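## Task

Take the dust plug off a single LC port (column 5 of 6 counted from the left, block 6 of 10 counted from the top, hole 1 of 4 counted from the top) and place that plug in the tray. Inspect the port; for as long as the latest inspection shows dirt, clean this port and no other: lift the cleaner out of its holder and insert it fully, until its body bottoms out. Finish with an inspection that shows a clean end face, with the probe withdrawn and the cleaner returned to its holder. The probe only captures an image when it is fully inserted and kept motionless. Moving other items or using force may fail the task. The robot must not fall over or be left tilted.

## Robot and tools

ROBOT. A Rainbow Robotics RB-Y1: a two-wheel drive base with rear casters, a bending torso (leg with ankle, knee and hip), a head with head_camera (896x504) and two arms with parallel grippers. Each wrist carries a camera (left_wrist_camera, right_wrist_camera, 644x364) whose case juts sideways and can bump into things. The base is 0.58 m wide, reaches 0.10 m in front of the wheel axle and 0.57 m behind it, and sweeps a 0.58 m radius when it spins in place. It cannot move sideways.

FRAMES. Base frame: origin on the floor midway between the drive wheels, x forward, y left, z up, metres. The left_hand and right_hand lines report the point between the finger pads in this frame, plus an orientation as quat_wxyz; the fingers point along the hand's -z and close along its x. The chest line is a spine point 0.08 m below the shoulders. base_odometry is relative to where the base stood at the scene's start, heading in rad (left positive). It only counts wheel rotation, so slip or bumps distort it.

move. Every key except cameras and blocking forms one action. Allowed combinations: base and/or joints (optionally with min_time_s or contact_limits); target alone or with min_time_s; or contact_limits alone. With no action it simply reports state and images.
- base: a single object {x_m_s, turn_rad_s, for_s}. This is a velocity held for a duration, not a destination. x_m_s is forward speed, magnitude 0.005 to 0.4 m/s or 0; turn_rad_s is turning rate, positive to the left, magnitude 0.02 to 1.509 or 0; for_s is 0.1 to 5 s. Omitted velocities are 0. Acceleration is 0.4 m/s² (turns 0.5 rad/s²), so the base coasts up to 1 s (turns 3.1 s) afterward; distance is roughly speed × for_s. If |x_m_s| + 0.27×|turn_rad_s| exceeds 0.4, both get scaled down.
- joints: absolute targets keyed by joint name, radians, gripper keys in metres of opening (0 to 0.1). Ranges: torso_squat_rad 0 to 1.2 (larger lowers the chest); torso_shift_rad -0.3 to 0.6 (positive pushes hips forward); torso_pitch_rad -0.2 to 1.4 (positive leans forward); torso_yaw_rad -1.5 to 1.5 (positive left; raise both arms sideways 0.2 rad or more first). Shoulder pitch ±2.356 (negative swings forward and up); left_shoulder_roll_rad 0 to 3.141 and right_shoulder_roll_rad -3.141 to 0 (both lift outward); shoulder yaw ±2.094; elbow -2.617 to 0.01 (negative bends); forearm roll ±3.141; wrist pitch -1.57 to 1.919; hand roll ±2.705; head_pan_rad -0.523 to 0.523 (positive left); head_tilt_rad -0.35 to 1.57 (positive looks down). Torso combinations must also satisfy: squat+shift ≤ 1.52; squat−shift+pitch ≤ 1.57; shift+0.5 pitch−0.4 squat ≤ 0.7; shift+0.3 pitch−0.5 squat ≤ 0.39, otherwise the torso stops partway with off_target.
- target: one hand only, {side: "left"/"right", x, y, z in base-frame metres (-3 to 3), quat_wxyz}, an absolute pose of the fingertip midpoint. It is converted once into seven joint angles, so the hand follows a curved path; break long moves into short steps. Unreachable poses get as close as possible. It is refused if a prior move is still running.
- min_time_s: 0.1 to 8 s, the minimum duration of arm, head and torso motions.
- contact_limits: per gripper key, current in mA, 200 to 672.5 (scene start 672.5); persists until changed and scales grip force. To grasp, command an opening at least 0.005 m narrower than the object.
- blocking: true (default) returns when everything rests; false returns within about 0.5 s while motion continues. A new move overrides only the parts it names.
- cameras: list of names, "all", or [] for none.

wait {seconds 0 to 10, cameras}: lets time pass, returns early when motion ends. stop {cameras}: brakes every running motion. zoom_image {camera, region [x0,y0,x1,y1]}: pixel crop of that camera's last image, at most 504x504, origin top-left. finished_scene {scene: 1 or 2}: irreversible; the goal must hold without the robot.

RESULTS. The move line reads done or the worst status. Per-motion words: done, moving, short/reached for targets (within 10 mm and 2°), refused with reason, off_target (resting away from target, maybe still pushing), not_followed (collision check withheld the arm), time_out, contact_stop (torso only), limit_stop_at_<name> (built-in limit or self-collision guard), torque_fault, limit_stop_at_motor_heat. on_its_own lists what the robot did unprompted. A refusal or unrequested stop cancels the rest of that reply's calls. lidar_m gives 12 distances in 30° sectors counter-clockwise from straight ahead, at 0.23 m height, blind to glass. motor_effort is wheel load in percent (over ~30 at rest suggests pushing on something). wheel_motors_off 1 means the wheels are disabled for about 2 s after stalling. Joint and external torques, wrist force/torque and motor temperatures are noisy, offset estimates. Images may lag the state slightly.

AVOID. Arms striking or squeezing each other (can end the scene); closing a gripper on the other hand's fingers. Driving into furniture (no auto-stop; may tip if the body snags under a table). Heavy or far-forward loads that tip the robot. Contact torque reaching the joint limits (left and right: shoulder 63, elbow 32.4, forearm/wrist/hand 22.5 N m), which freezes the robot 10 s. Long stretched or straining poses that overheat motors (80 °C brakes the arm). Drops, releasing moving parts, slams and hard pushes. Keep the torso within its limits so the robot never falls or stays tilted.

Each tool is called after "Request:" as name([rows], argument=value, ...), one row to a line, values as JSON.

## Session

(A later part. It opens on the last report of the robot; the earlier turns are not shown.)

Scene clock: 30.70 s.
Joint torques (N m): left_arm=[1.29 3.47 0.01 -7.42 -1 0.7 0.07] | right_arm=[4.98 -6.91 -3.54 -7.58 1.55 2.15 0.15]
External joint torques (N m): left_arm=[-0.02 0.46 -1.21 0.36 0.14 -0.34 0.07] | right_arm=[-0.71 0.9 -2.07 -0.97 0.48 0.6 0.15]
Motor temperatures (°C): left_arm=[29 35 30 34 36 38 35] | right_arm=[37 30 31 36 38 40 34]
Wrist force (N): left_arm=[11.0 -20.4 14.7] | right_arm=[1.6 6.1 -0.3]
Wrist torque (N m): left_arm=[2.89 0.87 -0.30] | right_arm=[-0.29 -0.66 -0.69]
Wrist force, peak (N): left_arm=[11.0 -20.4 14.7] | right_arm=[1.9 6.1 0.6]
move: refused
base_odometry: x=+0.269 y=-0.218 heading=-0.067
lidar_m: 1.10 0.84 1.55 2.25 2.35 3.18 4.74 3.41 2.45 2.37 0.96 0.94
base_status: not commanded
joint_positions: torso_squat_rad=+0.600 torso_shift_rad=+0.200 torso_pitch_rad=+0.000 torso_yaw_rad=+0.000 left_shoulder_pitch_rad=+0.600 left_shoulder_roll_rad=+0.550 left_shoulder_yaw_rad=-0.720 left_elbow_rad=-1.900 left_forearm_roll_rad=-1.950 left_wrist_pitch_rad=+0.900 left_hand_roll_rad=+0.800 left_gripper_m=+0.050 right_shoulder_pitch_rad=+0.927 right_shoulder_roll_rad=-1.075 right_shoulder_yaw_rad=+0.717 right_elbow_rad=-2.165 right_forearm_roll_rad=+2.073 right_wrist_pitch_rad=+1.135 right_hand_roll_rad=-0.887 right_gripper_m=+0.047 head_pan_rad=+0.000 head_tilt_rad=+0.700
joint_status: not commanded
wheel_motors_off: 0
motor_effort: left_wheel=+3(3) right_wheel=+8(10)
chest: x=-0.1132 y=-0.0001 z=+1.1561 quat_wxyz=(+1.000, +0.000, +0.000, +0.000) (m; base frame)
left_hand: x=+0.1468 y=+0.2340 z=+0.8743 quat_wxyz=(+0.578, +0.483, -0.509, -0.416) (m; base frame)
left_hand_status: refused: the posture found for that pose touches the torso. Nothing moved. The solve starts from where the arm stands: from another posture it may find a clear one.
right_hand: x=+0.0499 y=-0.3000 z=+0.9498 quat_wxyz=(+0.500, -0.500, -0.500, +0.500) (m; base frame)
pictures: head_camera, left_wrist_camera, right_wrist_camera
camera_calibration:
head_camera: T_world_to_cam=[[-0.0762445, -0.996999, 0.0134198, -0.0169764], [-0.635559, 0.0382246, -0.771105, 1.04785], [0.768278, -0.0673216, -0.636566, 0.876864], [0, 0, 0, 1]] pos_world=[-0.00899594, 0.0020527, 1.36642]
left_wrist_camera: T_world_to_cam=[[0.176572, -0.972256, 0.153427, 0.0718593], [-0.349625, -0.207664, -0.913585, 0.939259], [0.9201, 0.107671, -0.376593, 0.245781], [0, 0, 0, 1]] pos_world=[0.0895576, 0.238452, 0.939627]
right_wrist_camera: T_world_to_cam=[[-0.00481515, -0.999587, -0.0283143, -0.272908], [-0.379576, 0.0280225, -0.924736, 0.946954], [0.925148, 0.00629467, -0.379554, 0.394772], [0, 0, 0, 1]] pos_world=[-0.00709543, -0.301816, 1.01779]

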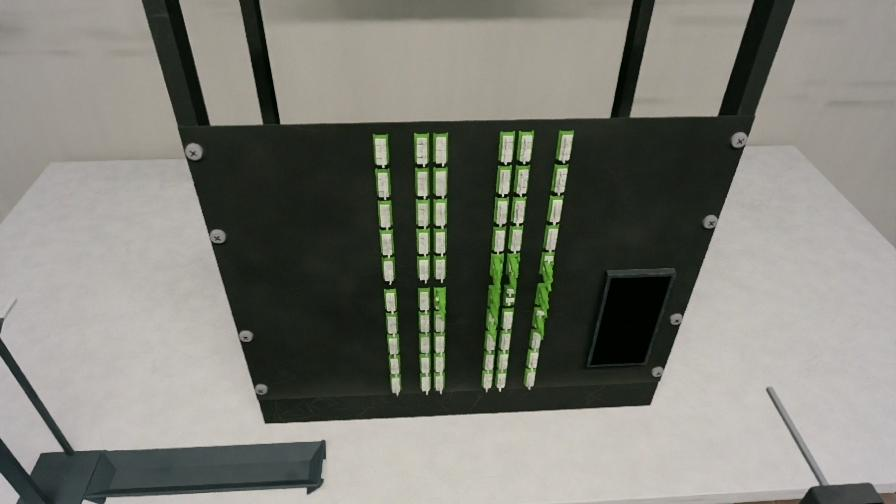

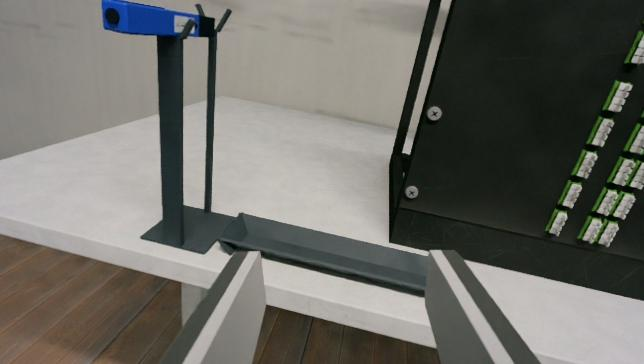

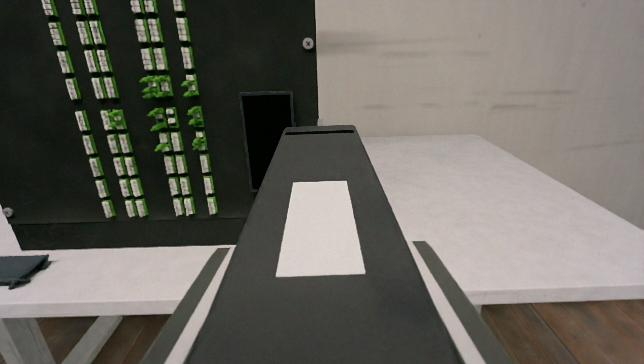

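Great view. Look at the cleaner, then move the hand gradually.

Request:
zoom_image(camera="left_wrist_camera", region=[90, 0, 330, 270])

Request:
move(target={"side": "left", "x": 0.27, "y": 0.15, "z": 0.93, "quat_wxyz": [0.5, 0.5, -0.5, -0.5]})

Request:
move(target={"side": "left", "x": 0.27, "y": 0.0, "z": 0.93, "quat_wxyz": [0.5, 0.5, -0.5, -0.5]})

Scaled by 1.867 from the camera's 644x364 image, which has a finer 1265x715 frame.

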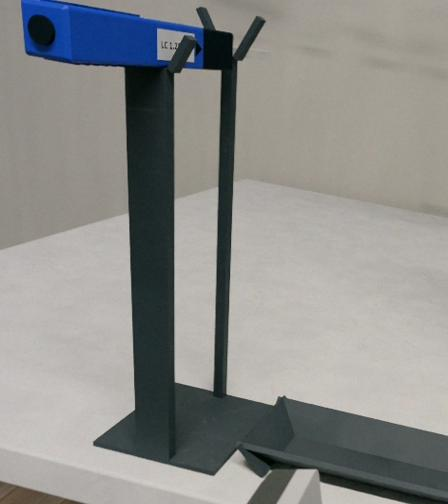

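Scene clock: 31.93 s.
Joint torques (N m): left_arm=[-2.17 -0.09 2.16 -9.28 -0.9 0.23 0.26] | right_arm=[5.36 -7.48 -3.06 -8.17 1.49 2.14 0.08]
External joint torques (N m): left_arm=[1.87 0.6 1.08 0.17 -0.05 0 0.25] | right_arm=[-0.34 0.32 -1.6 -1.57 0.42 0.59 0.09]
Motor temperatures (°C): left_arm=[29 35 30 34 36 38 35] | right_arm=[37 30 31 36 38 40 34]
Wrist force (N): left_arm=[12.5 -20.4 14.6] | right_arm=[1.3 5.7 0.6]
Wrist torque (N m): left_arm=[2.84 0.96 -0.30] | right_arm=[-0.22 -0.70 -0.70]
Wrist force, peak (N): left_arm=[12.6 -20.5 14.7] | right_arm=[1.9 6.1 0.1]
move: done
base_odometry: x=+0.269 y=-0.218 heading=-0.067
lidar_m: 1.10 0.87 1.56 2.26 2.34 3.18 4.74 3.39 2.47 2.36 0.97 0.94
base_status: not commanded
joint_positions: torso_squat_rad=+0.600 torso_shift_rad=+0.200 torso_pitch_rad=+0.000 torso_yaw_rad=+0.000 left_shoulder_pitch_rad=+0.337 left_shoulder_roll_rad=+0.288 left_shoulder_yaw_rad=-0.599 left_elbow_rad=-1.948 left_forearm_roll_rad=-1.620 left_wrist_pitch_rad=+0.540 left_hand_roll_rad=+0.127 left_gripper_m=+0.050 right_shoulder_pitch_rad=+0.927 right_shoulder_roll_rad=-1.075 right_shoulder_yaw_rad=+0.717 right_elbow_rad=-2.165 right_forearm_roll_rad=+2.073 right_wrist_pitch_rad=+1.135 right_hand_roll_rad=-0.887 right_gripper_m=+0.047 head_pan_rad=+0.000 head_tilt_rad=+0.700
joint_status: all done
wheel_motors_off: 0
motor_effort: left_wheel=+1(4) right_wheel=+9(11)
chest: x=-0.1132 y=-0.0001 z=+1.1561 quat_wxyz=(+1.000, +0.000, +0.000, +0.000) (m; base frame)
left_hand: x=+0.2696 y=+0.1496 z=+0.9302 quat_wxyz=(+0.497, +0.501, -0.504, -0.498) (m; base frame)
left_hand_status: reached (checked arc, planned for 0.7 s): 1 mm and 0.6 deg off.
right_hand: x=+0.0499 y=-0.3000 z=+0.9498 quat_wxyz=(+0.500, -0.500, -0.500, +0.500) (m; base frame)
pictures: head_camera, left_wrist_camera, right_wrist_camera
camera_calibration:
head_camera: T_world_to_cam=[[-0.0762437, -0.996999, 0.0134106, -0.0169638], [-0.63551, 0.0382269, -0.771145, 1.04791], [0.768319, -0.0673176, -0.636518, 0.876798], [0, 0, 0, 1]] pos_world=[-0.0089959, 0.00205271, 1.36642]
left_wrist_camera: T_world_to_cam=[[0.0377812, -0.998849, -0.0295579, 0.171154], [-0.352091, 0.014376, -0.935855, 1.00388], [0.935203, 0.0457648, -0.351143, 0.144473], [0, 0, 0, 1]] pos_world=[0.21188, 0.149913, 0.995277]
right_wrist_camera: T_world_to_cam=[[-0.00481471, -0.999587, -0.0283144, -0.272908], [-0.379542, 0.0280227, -0.92475, 0.946969], [0.925162, 0.0062941, -0.37952, 0.394737], [0, 0, 0, 1]] pos_world=[-0.00709557, -0.301816, 1.01779]

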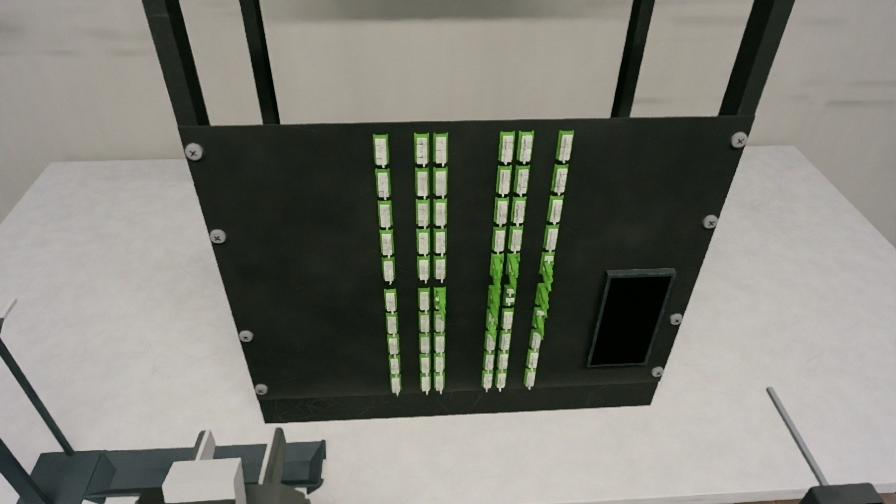

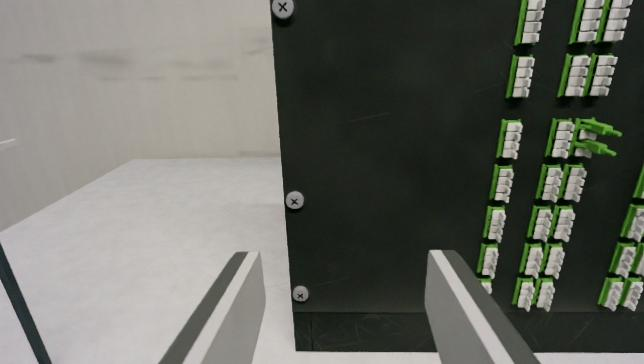

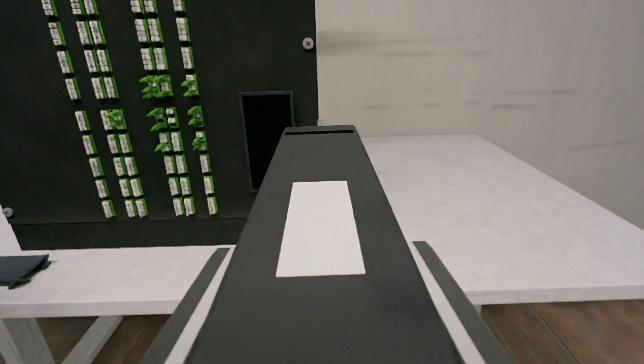

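Scene clock: 32.23 s.
Joint torques (N m): left_arm=[-2.34 -0.47 1.82 -9.17 -0.92 0.21 0.2] | right_arm=[4.52 -7.42 -3.45 -8 1.62 2.21 0.03]
External joint torques (N m): left_arm=[1.7 0.23 0.73 0.27 -0.08 -0.02 0.19] | right_arm=[-1.18 0.38 -1.99 -1.4 0.55 0.65 0.04]
Motor temperatures (°C): left_arm=[29 35 30 34 36 38 35] | right_arm=[37 30 31 36 38 40 34]
Wrist force (N): left_arm=[12.5 -20.5 14.8] | right_arm=[1.2 5.9 0.6]
Wrist torque (N m): left_arm=[2.88 0.97 -0.27] | right_arm=[-0.23 -0.71 -0.70]
Wrist force, peak (N): left_arm=[12.5 -20.5 14.8] | right_arm=[1.8 6.1 0.2]
move: refused
base_odometry: x=+0.269 y=-0.218 heading=-0.067
lidar_m: 1.09 0.86 1.56 2.24 2.33 3.17 4.73 3.42 2.47 2.37 0.97 0.93
base_status: not commanded
joint_positions: torso_squat_rad=+0.600 torso_shift_rad=+0.200 torso_pitch_rad=+0.000 torso_yaw_rad=+0.000 left_shoulder_pitch_rad=+0.337 left_shoulder_roll_rad=+0.288 left_shoulder_yaw_rad=-0.599 left_elbow_rad=-1.948 left_forearm_roll_rad=-1.620 left_wrist_pitch_rad=+0.540 left_hand_roll_rad=+0.127 left_gripper_m=+0.050 right_shoulder_pitch_rad=+0.927 right_shoulder_roll_rad=-1.075 right_shoulder_yaw_rad=+0.717 right_elbow_rad=-2.165 right_forearm_roll_rad=+2.073 right_wrist_pitch_rad=+1.135 right_hand_roll_rad=-0.887 right_gripper_m=+0.047 head_pan_rad=+0.000 head_tilt_rad=+0.700
joint_status: not commanded
wheel_motors_off: 0
motor_effort: left_wheel=+1(2) right_wheel=+8(10)
chest: x=-0.1132 y=-0.0001 z=+1.1561 quat_wxyz=(+1.000, +0.000, +0.000, +0.000) (m; base frame)
left_hand: x=+0.2696 y=+0.1496 z=+0.9302 quat_wxyz=(+0.497, +0.501, -0.504, -0.498) (m; base frame)
left_hand_status: refused: the posture found for that pose touches the torso. Nothing moved. The solve starts from where the arm stands: from another posture it may find a clear one.
right_hand: x=+0.0499 y=-0.3000 z=+0.9498 quat_wxyz=(+0.500, -0.500, -0.500, +0.500) (m; base frame)
pictures: head_camera, left_wrist_camera, right_wrist_camera
camera_calibration:
head_camera: T_world_to_cam=[[-0.0762437, -0.996999, 0.0134106, -0.0169638], [-0.63551, 0.0382269, -0.771145, 1.04791], [0.768319, -0.0673176, -0.636518, 0.876798], [0, 0, 0, 1]] pos_world=[-0.0089959, 0.00205271, 1.36642]
left_wrist_camera: T_world_to_cam=[[0.0377812, -0.998849, -0.0295579, 0.171154], [-0.352091, 0.014376, -0.935855, 1.00388], [0.935203, 0.0457648, -0.351143, 0.144473], [0, 0, 0, 1]] pos_world=[0.21188, 0.149913, 0.995277]
right_wrist_camera: T_world_to_cam=[[-0.00481471, -0.999587, -0.0283144, -0.272908], [-0.379542, 0.0280227, -0.92475, 0.946969], [0.925162, 0.0062941, -0.37952, 0.394737], [0, 0, 0, 1]] pos_world=[-0.00709557, -0.301816, 1.01779]

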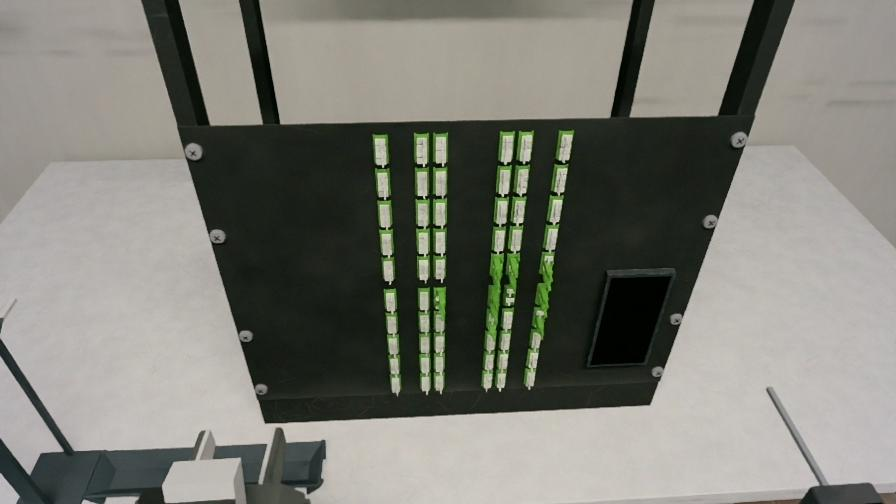

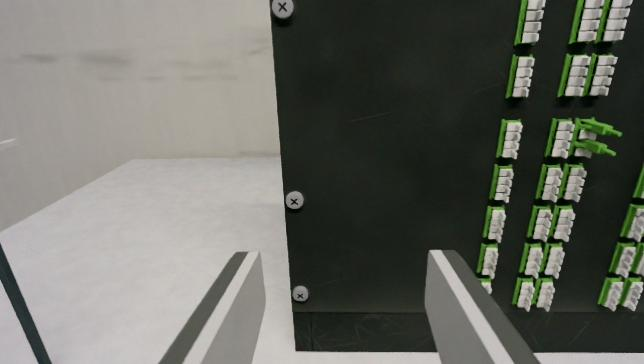

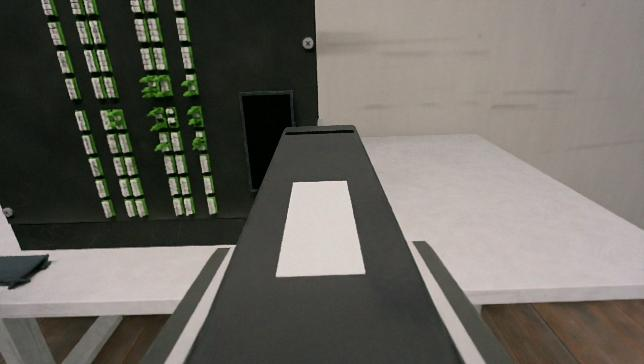

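Request:
move(joints={"torso_yaw_rad": -0.4, "head_pan_rad": 0.3}, cameras=[])

Request:
move(target={"side": "left", "x": 0.30, "y": -0.08, "z": 0.91, "quat_wxyz": [0.5, 0.5, -0.5, -0.5]})

Scene clock: 33.97 s.
Joint torques (N m): left_arm=[-2.98 -0.23 1.78 -9.25 -0.87 0.1 0.19] | right_arm=[4.52 -7.77 -3.86 -8.15 1.6 2.54 0.13]
External joint torques (N m): left_arm=[1.06 0.47 0.69 0.19 -0.03 -0.13 0.18] | right_arm=[-1.17 0.03 -2.39 -1.55 0.53 0.98 0.13]
Motor temperatures (°C): left_arm=[29 35 30 34 36 38 35] | right_arm=[37 30 31 36 38 40 34]
Wrist force (N): left_arm=[12.1 -20.3 14.9] | right_arm=[1.7 5.6 0.3]
Wrist torque (N m): left_arm=[2.85 0.94 -0.30] | right_arm=[-0.24 -0.61 -0.68]
Wrist force, peak (N): left_arm=[12.1 -20.6 15.1] | right_arm=[1.9 6.1 0.3]
move: done
base_odometry: x=+0.269 y=-0.218 heading=-0.067
lidar_m: 1.09 0.86 1.56 2.25 2.33 3.17 4.73 3.41 2.47 2.36 0.96 0.93
base_status: not commanded
joint_positions: torso_squat_rad=+0.600 torso_shift_rad=+0.200 torso_pitch_rad=+0.000 torso_yaw_rad=-0.400 left_shoulder_pitch_rad=+0.337 left_shoulder_roll_rad=+0.289 left_shoulder_yaw_rad=-0.599 left_elbow_rad=-1.948 left_forearm_roll_rad=-1.620 left_wrist_pitch_rad=+0.540 left_hand_roll_rad=+0.127 left_gripper_m=+0.050 right_shoulder_pitch_rad=+0.927 right_shoulder_roll_rad=-1.075 right_shoulder_yaw_rad=+0.717 right_elbow_rad=-2.165 right_forearm_roll_rad=+2.073 right_wrist_pitch_rad=+1.135 right_hand_roll_rad=-0.887 right_gripper_m=+0.047 head_pan_rad=+0.300 head_tilt_rad=+0.700
joint_status: all done
wheel_motors_off: 0
motor_effort: left_wheel=+1(3) right_wheel=+12(12)
chest: x=-0.1132 y=-0.0001 z=+1.1561 quat_wxyz=(+0.980, +0.000, +0.000, -0.199) (m; base frame)
left_hand: x=+0.2977 y=-0.0113 z=+0.9301 quat_wxyz=(+0.389, +0.391, -0.593, -0.587) (m; base frame)
right_hand: x=-0.0798 y=-0.3398 z=+0.9498 quat_wxyz=(+0.590, -0.589, -0.391, +0.391) (m; base frame)
pictures: none
No camera images: "cameras" was empty.

Scene clock: 35.50 s.
Joint torques (N m): left_arm=[-7.1 -6.06 -0.37 -8.22 -1.49 -0.33 -0.33] | right_arm=[4.39 -7.55 -3.39 -7.85 1.5 2.16 -0.2]
External joint torques (N m): left_arm=[1.24 0.22 -0.91 0.13 0.22 -0.49 -0.34] | right_arm=[-1.31 0.26 -1.93 -1.25 0.43 0.61 -0.19]
Motor temperatures (°C): left_arm=[29 35 30 34 36 38 35] | right_arm=[37 30 31 36 39 40 34]
Wrist force (N): left_arm=[12.9 -20.3 14.9] | right_arm=[1.2 5.4 -0.1]
Wrist torque (N m): left_arm=[2.82 0.99 -0.33] | right_arm=[-0.21 -0.68 -0.67]
Wrist force, peak (N): left_arm=[12.2 -21.2 14.5] | right_arm=[1.7 6.1 0.5]
move: done
base_odometry: x=+0.269 y=-0.218 heading=-0.067
lidar_m: 1.10 0.83 1.57 2.24 2.34 3.18 4.73 3.39 2.45 2.36 0.96 0.92
base_status: not commanded
joint_positions: torso_squat_rad=+0.600 torso_shift_rad=+0.200 torso_pitch_rad=+0.000 torso_yaw_rad=-0.400 left_shoulder_pitch_rad=-0.088 left_shoulder_roll_rad=+0.000 left_shoulder_yaw_rad=-0.882 left_elbow_rad=-1.433 left_forearm_roll_rad=-1.529 left_wrist_pitch_rad=+1.306 left_hand_roll_rad=+0.089 left_gripper_m=+0.050 right_shoulder_pitch_rad=+0.927 right_shoulder_roll_rad=-1.075 right_shoulder_yaw_rad=+0.717 right_elbow_rad=-2.165 right_forearm_roll_rad=+2.073 right_wrist_pitch_rad=+1.135 right_hand_roll_rad=-0.887 right_gripper_m=+0.047 head_pan_rad=+0.300 head_tilt_rad=+0.700
joint_status: all done
wheel_motors_off: 0
motor_effort: left_wheel=+2(4) right_wheel=+8(11)
chest: x=-0.1132 y=-0.0002 z=+1.1561 quat_wxyz=(+0.980, +0.000, +0.000, -0.199) (m; base frame)
left_hand: x=+0.3000 y=-0.0799 z=+0.9100 quat_wxyz=(+0.500, +0.500, -0.500, -0.500) (m; base frame)
left_hand_status: reached (checked arc, planned for 0.8 s): 0 mm and 0.0 deg off.
right_hand: x=-0.0798 y=-0.3398 z=+0.9498 quat_wxyz=(+0.590, -0.589, -0.391, +0.391) (m; base frame)
pictures: head_camera, left_wrist_camera, right_wrist_camera
camera_calibration:
head_camera: T_world_to_cam=[[-0.175397, -0.984406, 0.0134355, -0.0347812], [-0.628542, 0.101466, -0.771129, 1.04831], [0.757741, -0.143698, -0.636537, 0.875936], [0, 0, 0, 1]] pos_world=[-0.0109251, -0.0147363, 1.36642]
left_wrist_camera: T_world_to_cam=[[0.0407266, -0.998626, -0.032963, -0.0575086], [-0.361005, 0.0160551, -0.932426, 0.998708], [0.931674, 0.0498743, -0.359855, 0.128792], [0, 0, 0, 1]] pos_world=[0.242888, -0.0798874, 0.975672]
right_wrist_camera: T_world_to_cam=[[-0.393769, -0.918773, -0.0283172, -0.316999], [-0.338672, 0.173649, -0.924742, 0.951623], [0.854545, -0.354544, -0.37954, 0.386689], [0, 0, 0, 1]] pos_world=[-0.13298, -0.319401, 1.01779]

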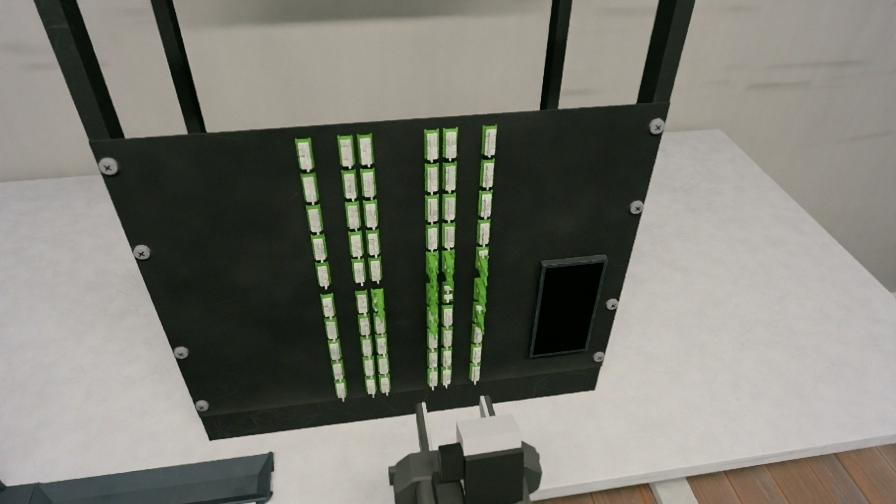

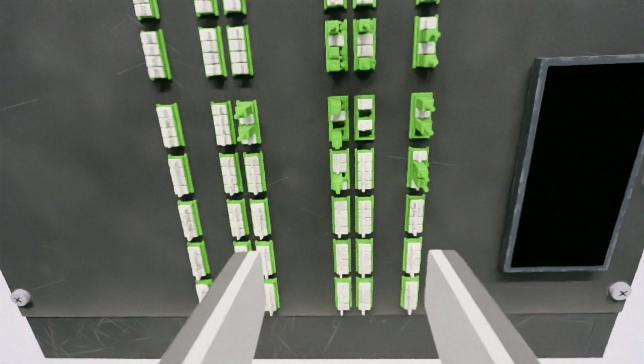

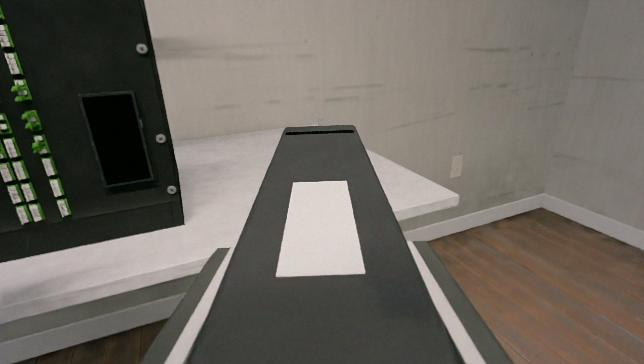

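Request:
zoom_image(camera="left_wrist_camera", region=[310, 60, 450, 170])

Request:
zoom_image(camera="left_wrist_camera", region=[150, 170, 540, 364])

Request:
zoom_image(camera="head_camera", region=[370, 370, 570, 504])

Scaled by 3.600 from the camera's 644x364 image, which has a finer 1265x715 frame.

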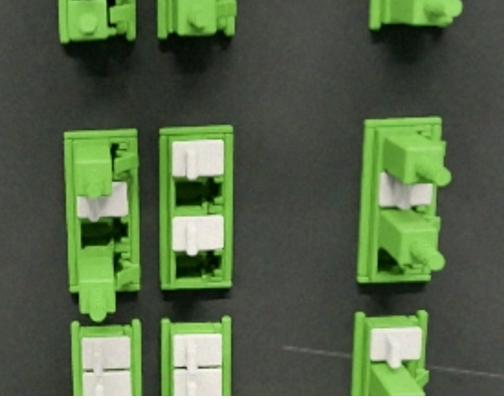

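Scaled by 1.292 from the camera's 644x364 image, which has a finer 1265x715 frame.

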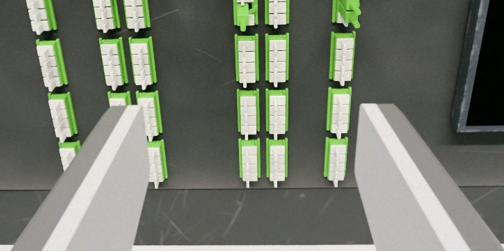

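Scaled by 2.520 from the camera's 896x504 image, which has a finer 1280x720 frame.

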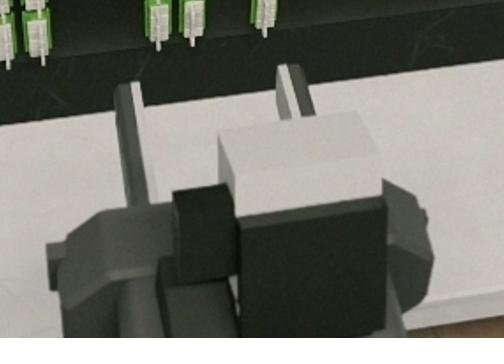

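Request:
move(target={"side": "left", "x": 0.30, "y": -0.08, "z": 0.91, "quat_wxyz": [0, 0.7071, 0, -0.7071]})

Request:
zoom_image(camera="head_camera", region=[370, 370, 570, 504])

Scene clock: 38.33 s.
Joint torques (N m): left_arm=[-7.97 -6.61 0.06 -8.26 -1.66 -0.08 0.2] | right_arm=[3.96 -7.27 -2.98 -8.07 1.61 2.31 0.12]
External joint torques (N m): left_arm=[0.41 -0.33 -0.51 0.11 0.04 -0.25 0.15] | right_arm=[-1.73 0.54 -1.51 -1.47 0.54 0.76 0.13]
Motor temperatures (°C): left_arm=[29 35 30 34 36 38 35] | right_arm=[37 30 31 36 39 40 34]
Wrist force (N): left_arm=[18.9 -14.0 15.0] | right_arm=[1.4 5.8 0.8]
Wrist torque (N m): left_arm=[2.47 1.36 -0.34] | right_arm=[-0.24 -0.66 -0.71]
Wrist force, peak (N): left_arm=[14.4 -20.5 15.9] | right_arm=[1.7 6.3 0.5]
move: done
base_odometry: x=+0.269 y=-0.218 heading=-0.067
lidar_m: 1.10 0.85 1.56 2.26 2.34 3.18 4.73 3.40 2.46 2.37 0.97 0.93
base_status: not commanded
joint_positions: torso_squat_rad=+0.600 torso_shift_rad=+0.200 torso_pitch_rad=+0.000 torso_yaw_rad=-0.400 left_shoulder_pitch_rad=-0.092 left_shoulder_roll_rad=+0.001 left_shoulder_yaw_rad=-0.886 left_elbow_rad=-1.426 left_forearm_roll_rad=-1.532 left_wrist_pitch_rad=+1.311 left_hand_roll_rad=-1.472 left_gripper_m=+0.050 right_shoulder_pitch_rad=+0.927 right_shoulder_roll_rad=-1.075 right_shoulder_yaw_rad=+0.717 right_elbow_rad=-2.165 right_forearm_roll_rad=+2.073 right_wrist_pitch_rad=+1.135 right_hand_roll_rad=-0.887 right_gripper_m=+0.047 head_pan_rad=+0.300 head_tilt_rad=+0.700
joint_status: all done
wheel_motors_off: 0
motor_effort: left_wheel=+3(3) right_wheel=+9(11)
chest: x=-0.1132 y=-0.0002 z=+1.1561 quat_wxyz=(+0.980, +0.000, +0.000, -0.199) (m; base frame)
left_hand: x=+0.3000 y=-0.0799 z=+0.9100 quat_wxyz=(+0.001, +0.709, -0.001, -0.705) (m; base frame)
left_hand_status: reached (checked arc, planned for 1.3 s): 0 mm and 0.4 deg off.
right_hand: x=-0.0797 y=-0.3398 z=+0.9498 quat_wxyz=(+0.590, -0.589, -0.391, +0.391) (m; base frame)
pictures: head_camera, left_wrist_camera, right_wrist_camera
camera_calibration:
head_camera: T_world_to_cam=[[-0.175397, -0.984406, 0.0134355, -0.0347812], [-0.628542, 0.101466, -0.771129, 1.04831], [0.757741, -0.143698, -0.636537, 0.875936], [0, 0, 0, 1]] pos_world=[-0.0109251, -0.0147363, 1.36642]
left_wrist_camera: T_world_to_cam=[[0.0468401, 0.0301361, -0.998448, 0.901421], [-0.360613, 0.932648, 0.0112327, 0.2131], [0.931539, 0.359527, 0.0545529, -0.223461], [0, 0, 0, 1]] pos_world=[0.242787, -0.145572, 0.909819]
right_wrist_camera: T_world_to_cam=[[-0.393769, -0.918773, -0.0283172, -0.316999], [-0.338672, 0.173649, -0.924742, 0.951623], [0.854545, -0.354544, -0.37954, 0.386689], [0, 0, 0, 1]] pos_world=[-0.13298, -0.319401, 1.01779]

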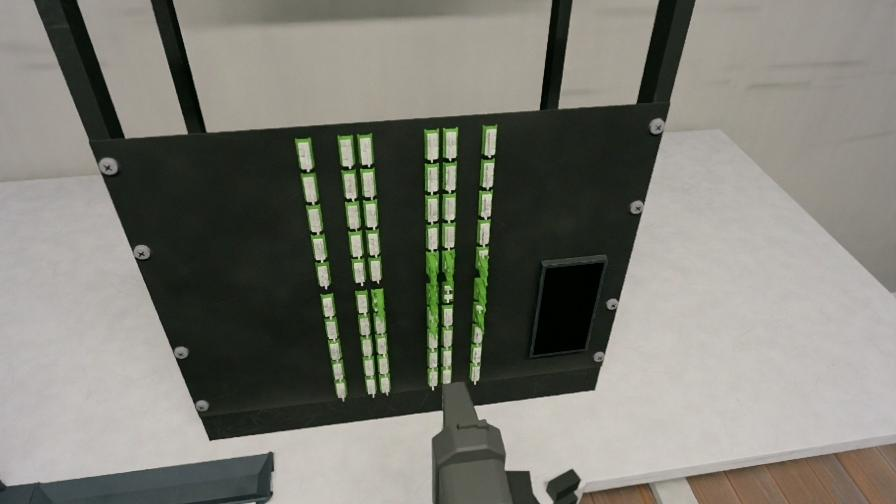

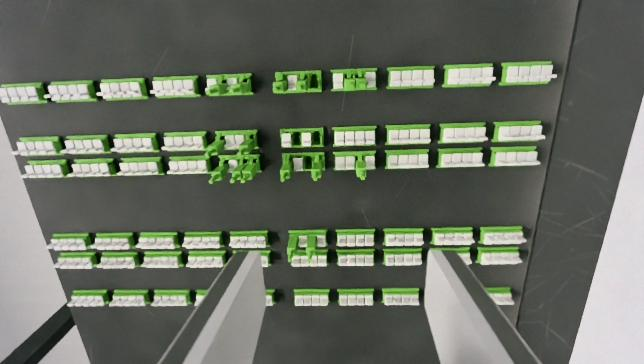

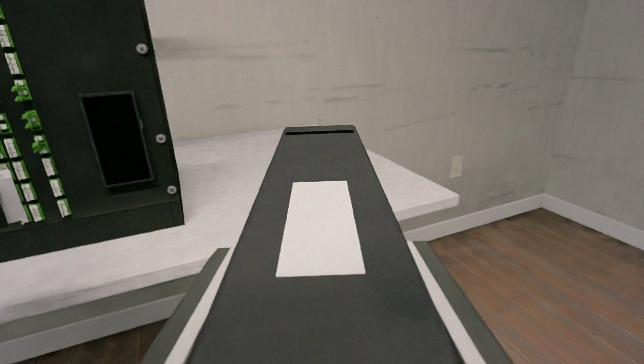

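Scaled by 2.520 from the camera's 896x504 image, which has a finer 1280x720 frame.

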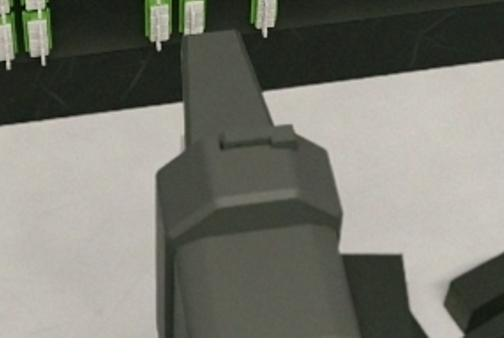

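Request:
zoom_image(camera="left_wrist_camera", region=[260, 110, 360, 200])

Request:
zoom_image(camera="left_wrist_camera", region=[420, 110, 560, 200])

Scaled by 5.040 from the camera's 644x364 image, which has a finer 1265x715 frame.

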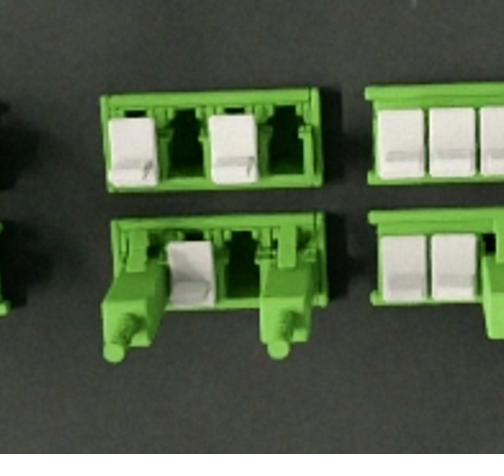

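Scaled by 3.600 from the camera's 644x364 image, which has a finer 1265x715 frame.

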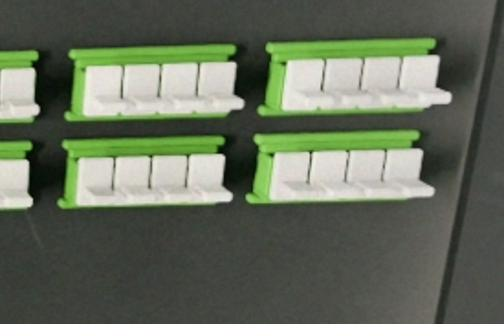

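Request:
move(target={"side": "left", "x": 0.365, "y": -0.078, "z": 0.926, "quat_wxyz": [0, 0.7071, 0, -0.7071]}, cameras=["left_wrist_camera", "head_camera"])

Request:
zoom_image(camera="left_wrist_camera", region=[260, 60, 400, 200])

Request:
zoom_image(camera="head_camera", region=[370, 330, 520, 460])

Scene clock: 40.83 s.
Joint torques (N m): left_arm=[-9.8 -5.02 1.23 -8.28 -1.66 -0.14 -0.2] | right_arm=[4.04 -7.46 -3.77 -7.77 1.73 2.21 0.13]
External joint torques (N m): left_arm=[1.21 -0.53 -0.23 0.23 -0.02 -0.23 -0.25] | right_arm=[-1.66 0.34 -2.3 -1.17 0.66 0.66 0.14]
Motor temperatures (°C): left_arm=[29 35 30 34 36 38 35] | right_arm=[37 30 31 36 39 40 34]
Wrist force (N): left_arm=[18.8 -14.3 15.3] | right_arm=[1.4 5.4 0.1]
Wrist torque (N m): left_arm=[2.52 1.35 -0.35] | right_arm=[-0.22 -0.67 -0.68]
Wrist force, peak (N): left_arm=[20.0 -14.6 16.0] | right_arm=[1.4 6.2 0.2]
move: done
base_odometry: x=+0.269 y=-0.218 heading=-0.067
lidar_m: 1.10 0.85 1.56 2.26 2.33 3.18 4.73 3.39 2.47 2.36 0.95 0.93
base_status: not commanded
joint_positions: torso_squat_rad=+0.600 torso_shift_rad=+0.200 torso_pitch_rad=+0.000 torso_yaw_rad=-0.400 left_shoulder_pitch_rad=-0.218 left_shoulder_roll_rad=+0.035 left_shoulder_yaw_rad=-0.753 left_elbow_rad=-1.398 left_forearm_roll_rad=-1.418 left_wrist_pitch_rad=+1.205 left_hand_roll_rad=-1.517 left_gripper_m=+0.050 right_shoulder_pitch_rad=+0.927 right_shoulder_roll_rad=-1.075 right_shoulder_yaw_rad=+0.717 right_elbow_rad=-2.165 right_forearm_roll_rad=+2.073 right_wrist_pitch_rad=+1.135 right_hand_roll_rad=-0.887 right_gripper_m=+0.047 head_pan_rad=+0.300 head_tilt_rad=+0.700
joint_status: all done
wheel_motors_off: 0
motor_effort: left_wheel=+1(5) right_wheel=+7(12)
chest: x=-0.1132 y=-0.0002 z=+1.1561 quat_wxyz=(+0.980, +0.000, +0.000, -0.199) (m; base frame)
left_hand: x=+0.3643 y=-0.0774 z=+0.9263 quat_wxyz=(+0.000, +0.707, +0.000, -0.708) (m; base frame)
left_hand_status: reached (checked arc, planned for 0.4 s): 1 mm and 0.1 deg off.
right_hand: x=-0.0798 y=-0.3398 z=+0.9498 quat_wxyz=(+0.590, -0.589, -0.391, +0.391) (m; base frame)
pictures: head_camera, left_wrist_camera
camera_calibration:
head_camera: T_world_to_cam=[[-0.175397, -0.984406, 0.0134355, -0.0347812], [-0.628542, 0.101466, -0.771129, 1.04831], [0.757741, -0.143698, -0.636537, 0.875936], [0, 0, 0, 1]] pos_world=[-0.0109251, -0.0147363, 1.36642]
left_wrist_camera: T_world_to_cam=[[0.0400941, 0.0323899, -0.998671, 0.917496], [-0.36077, 0.932522, 0.0157605, 0.229548], [0.931793, 0.359659, 0.049074, -0.280277], [0, 0, 0, 1]] pos_world=[0.307188, -0.142972, 0.926413]

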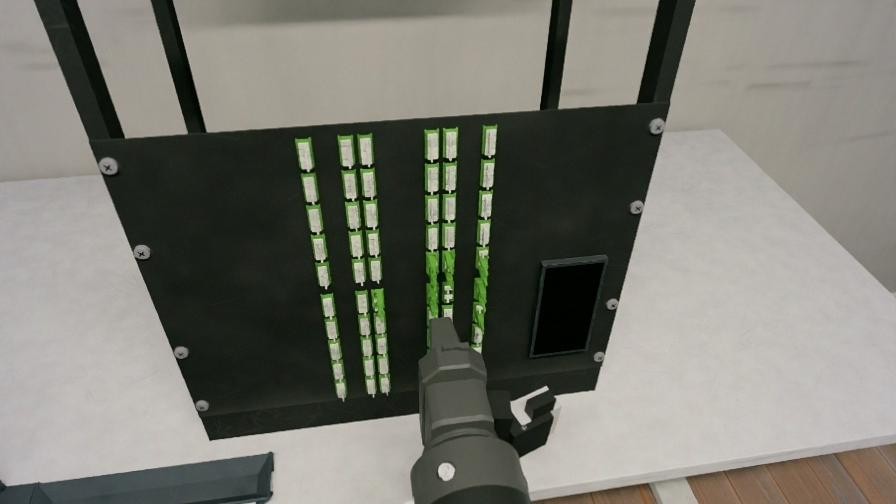

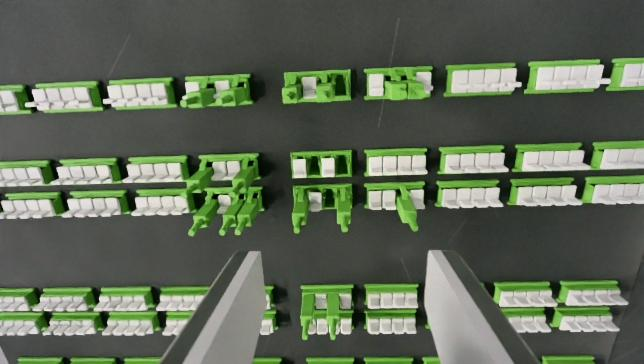

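Scaled by 3.600 from the camera's 644x364 image, which has a finer 1265x715 frame.

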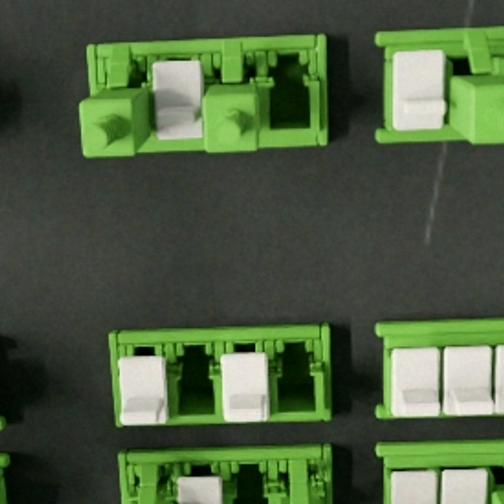

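Scaled by 3.360 from the camera's 896x504 image, which has a finer 1280x720 frame.

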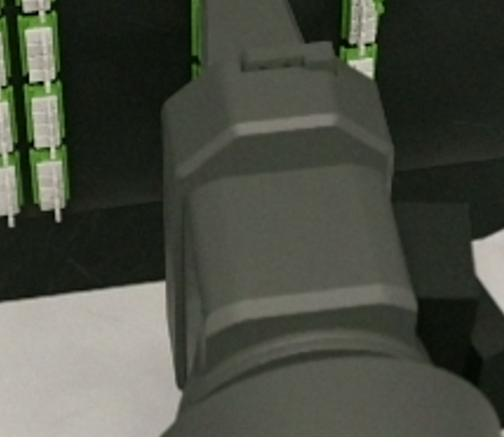

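Request:
move(target={"side": "left", "x": 0.365, "y": -0.100, "z": 0.946, "quat_wxyz": [0.2006, 0.679, -0.2006, -0.679]}, cameras=[])

Request:
move(joints={"left_gripper_m": 0.01}, cameras=["left_wrist_camera", "head_camera"])

Request:
zoom_image(camera="left_wrist_camera", region=[260, 120, 420, 280])

Request:
zoom_image(camera="head_camera", region=[370, 230, 520, 380])

Scene clock: 43.63 s.
Joint torques (N m): left_arm=[-11.16 -5.27 0.62 -8.53 -1.48 -0.18 -0.39] | right_arm=[4.75 -7.11 -2.73 -8 1.74 2.31 0.08]
External joint torques (N m): left_arm=[0.53 -0.28 -0.9 -0.02 0.18 -0.16 -0.44] | right_arm=[-0.95 0.7 -1.26 -1.4 0.67 0.76 0.08]
Motor temperatures (°C): left_arm=[29 35 30 34 36 38 35] | right_arm=[37 30 31 36 39 40 34]
Wrist force (N): left_arm=[17.9 -17.5 14.4] | right_arm=[1.6 5.2 0.0]
Wrist torque (N m): left_arm=[2.69 1.29 -0.34] | right_arm=[-0.21 -0.64 -0.67]
Wrist force, peak (N): left_arm=[18.0 -18.4 14.1] | right_arm=[1.7 6.1 0.2]
move: done
base_odometry: x=+0.269 y=-0.218 heading=-0.067
lidar_m: 1.10 0.85 1.57 2.25 2.33 3.19 4.74 3.41 2.48 2.37 0.96 0.92
base_status: not commanded
joint_positions: torso_squat_rad=+0.600 torso_shift_rad=+0.200 torso_pitch_rad=+0.000 torso_yaw_rad=-0.400 left_shoulder_pitch_rad=-0.281 left_shoulder_roll_rad=+0.000 left_shoulder_yaw_rad=-0.762 left_elbow_rad=-1.395 left_forearm_roll_rad=-1.374 left_wrist_pitch_rad=+1.238 left_hand_roll_rad=-1.009 left_gripper_m=+0.050 right_shoulder_pitch_rad=+0.927 right_shoulder_roll_rad=-1.075 right_shoulder_yaw_rad=+0.717 right_elbow_rad=-2.165 right_forearm_roll_rad=+2.073 right_wrist_pitch_rad=+1.135 right_hand_roll_rad=-0.887 right_gripper_m=+0.047 head_pan_rad=+0.300 head_tilt_rad=+0.700
joint_status: all done
wheel_motors_off: 0
motor_effort: left_wheel=+2(3) right_wheel=+9(10)
chest: x=-0.1132 y=-0.0002 z=+1.1561 quat_wxyz=(+0.980, +0.000, +0.000, -0.199) (m; base frame)
left_hand: x=+0.3650 y=-0.0998 z=+0.9462 quat_wxyz=(+0.198, +0.677, -0.201, -0.680) (m; base frame)
left_hand_status: reached (checked arc, planned for 0.6 s): 0 mm and 0.4 deg off.
right_hand: x=-0.0798 y=-0.3398 z=+0.9498 quat_wxyz=(+0.590, -0.589, -0.391, +0.391) (m; base frame)
pictures: none
No camera images: "cameras" was empty.

Scene clock: 44.57 s.
Joint torques (N m): left_arm=[-11.15 -5.27 0.6 -8.54 -1.46 -0.26 -0.29] | right_arm=[4.96 -7.75 -3.27 -8.22 1.46 2.25 0.14]
External joint torques (N m): left_arm=[0.54 -0.28 -0.93 -0.02 0.2 -0.24 -0.34] | right_arm=[-0.74 0.05 -1.8 -1.62 0.39 0.69 0.14]
Motor temperatures (°C): left_arm=[29 35 30 34 36 38 35] | right_arm=[37 30 31 36 39 40 34]
Wrist force (N): left_arm=[17.6 -17.6 14.6] | right_arm=[1.7 5.5 0.6]
Wrist torque (N m): left_arm=[2.69 1.28 -0.34] | right_arm=[-0.21 -0.63 -0.68]
Wrist force, peak (N): left_arm=[17.8 -17.8 14.8] | right_arm=[1.7 5.9 0.3]
move: done
base_odometry: x=+0.269 y=-0.218 heading=-0.067
lidar_m: 1.10 0.86 1.56 2.24 2.34 3.18 4.74 3.40 2.45 2.36 0.95 0.93
base_status: not commanded
joint_positions: torso_squat_rad=+0.600 torso_shift_rad=+0.200 torso_pitch_rad=+0.000 torso_yaw_rad=-0.400 left_shoulder_pitch_rad=-0.281 left_shoulder_roll_rad=+0.000 left_shoulder_yaw_rad=-0.762 left_elbow_rad=-1.395 left_forearm_roll_rad=-1.374 left_wrist_pitch_rad=+1.238 left_hand_roll_rad=-1.009 left_gripper_m=+0.010 right_shoulder_pitch_rad=+0.927 right_shoulder_roll_rad=-1.075 right_shoulder_yaw_rad=+0.717 right_elbow_rad=-2.165 right_forearm_roll_rad=+2.073 right_wrist_pitch_rad=+1.135 right_hand_roll_rad=-0.887 right_gripper_m=+0.047 head_pan_rad=+0.300 head_tilt_rad=+0.700
joint_status: all done
wheel_motors_off: 0
motor_effort: left_wheel=+1(3) right_wheel=+6(12)
chest: x=-0.1132 y=-0.0002 z=+1.1561 quat_wxyz=(+0.980, +0.000, +0.000, -0.199) (m; base frame)
left_hand: x=+0.3650 y=-0.0998 z=+0.9462 quat_wxyz=(+0.198, +0.677, -0.201, -0.680) (m; base frame)
right_hand: x=-0.0798 y=-0.3398 z=+0.9498 quat_wxyz=(+0.590, -0.589, -0.391, +0.391) (m; base frame)
pictures: head_camera, left_wrist_camera
camera_calibration:
head_camera: T_world_to_cam=[[-0.175397, -0.984406, 0.0134355, -0.0347812], [-0.628542, 0.101466, -0.771129, 1.04831], [0.757741, -0.143698, -0.636537, 0.875936], [0, 0, 0, 1]] pos_world=[-0.0109251, -0.0147363, 1.36642]
left_wrist_camera: T_world_to_cam=[[0.0354534, -0.513475, -0.857372, 0.751524], [-0.358928, 0.794128, -0.49044, 0.71498], [0.932692, 0.325123, -0.156146, -0.083419], [0, 0, 0, 1]] pos_world=[0.307787, -0.154775, 0.981965]

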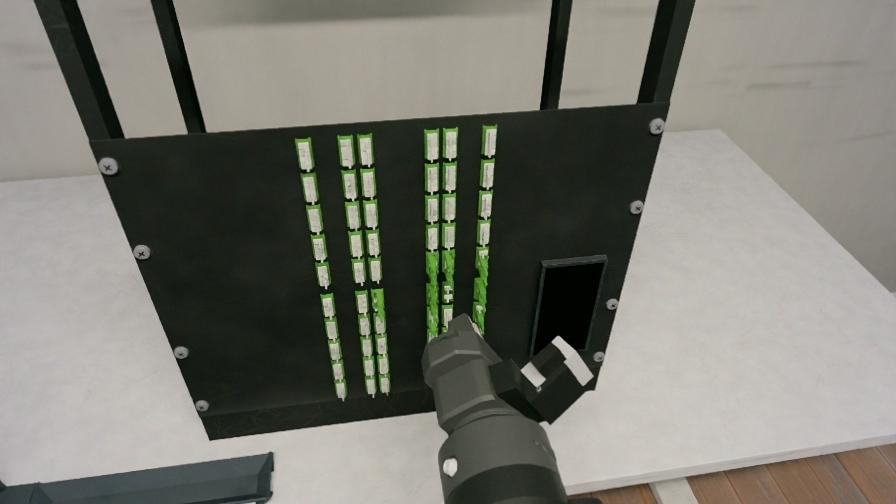

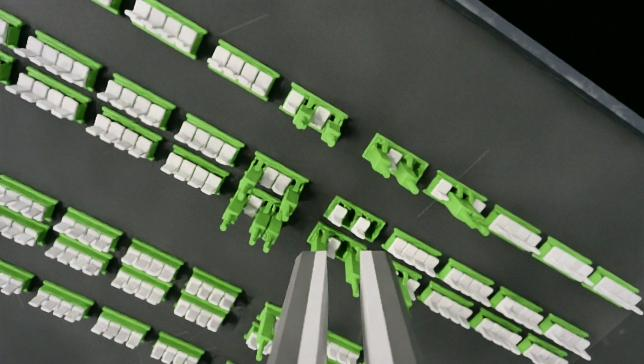

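Scaled by 3.150 from the camera's 644x364 image, which has a finer 1265x715 frame.

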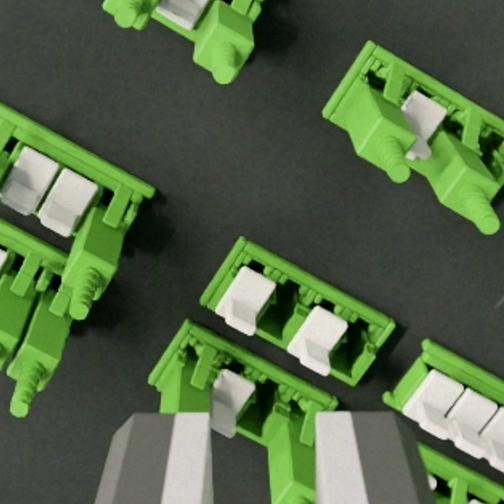

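Scaled by 3.360 from the camera's 896x504 image, which has a finer 1280x720 frame.

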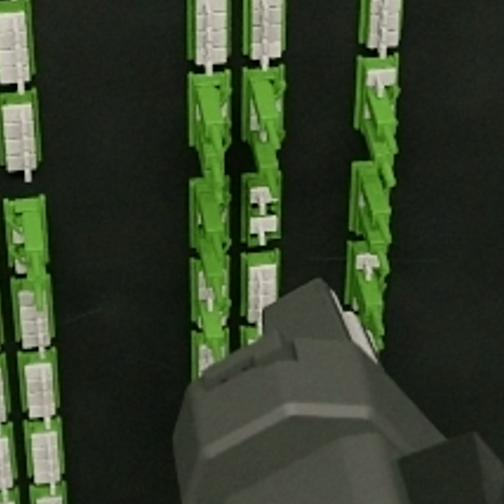

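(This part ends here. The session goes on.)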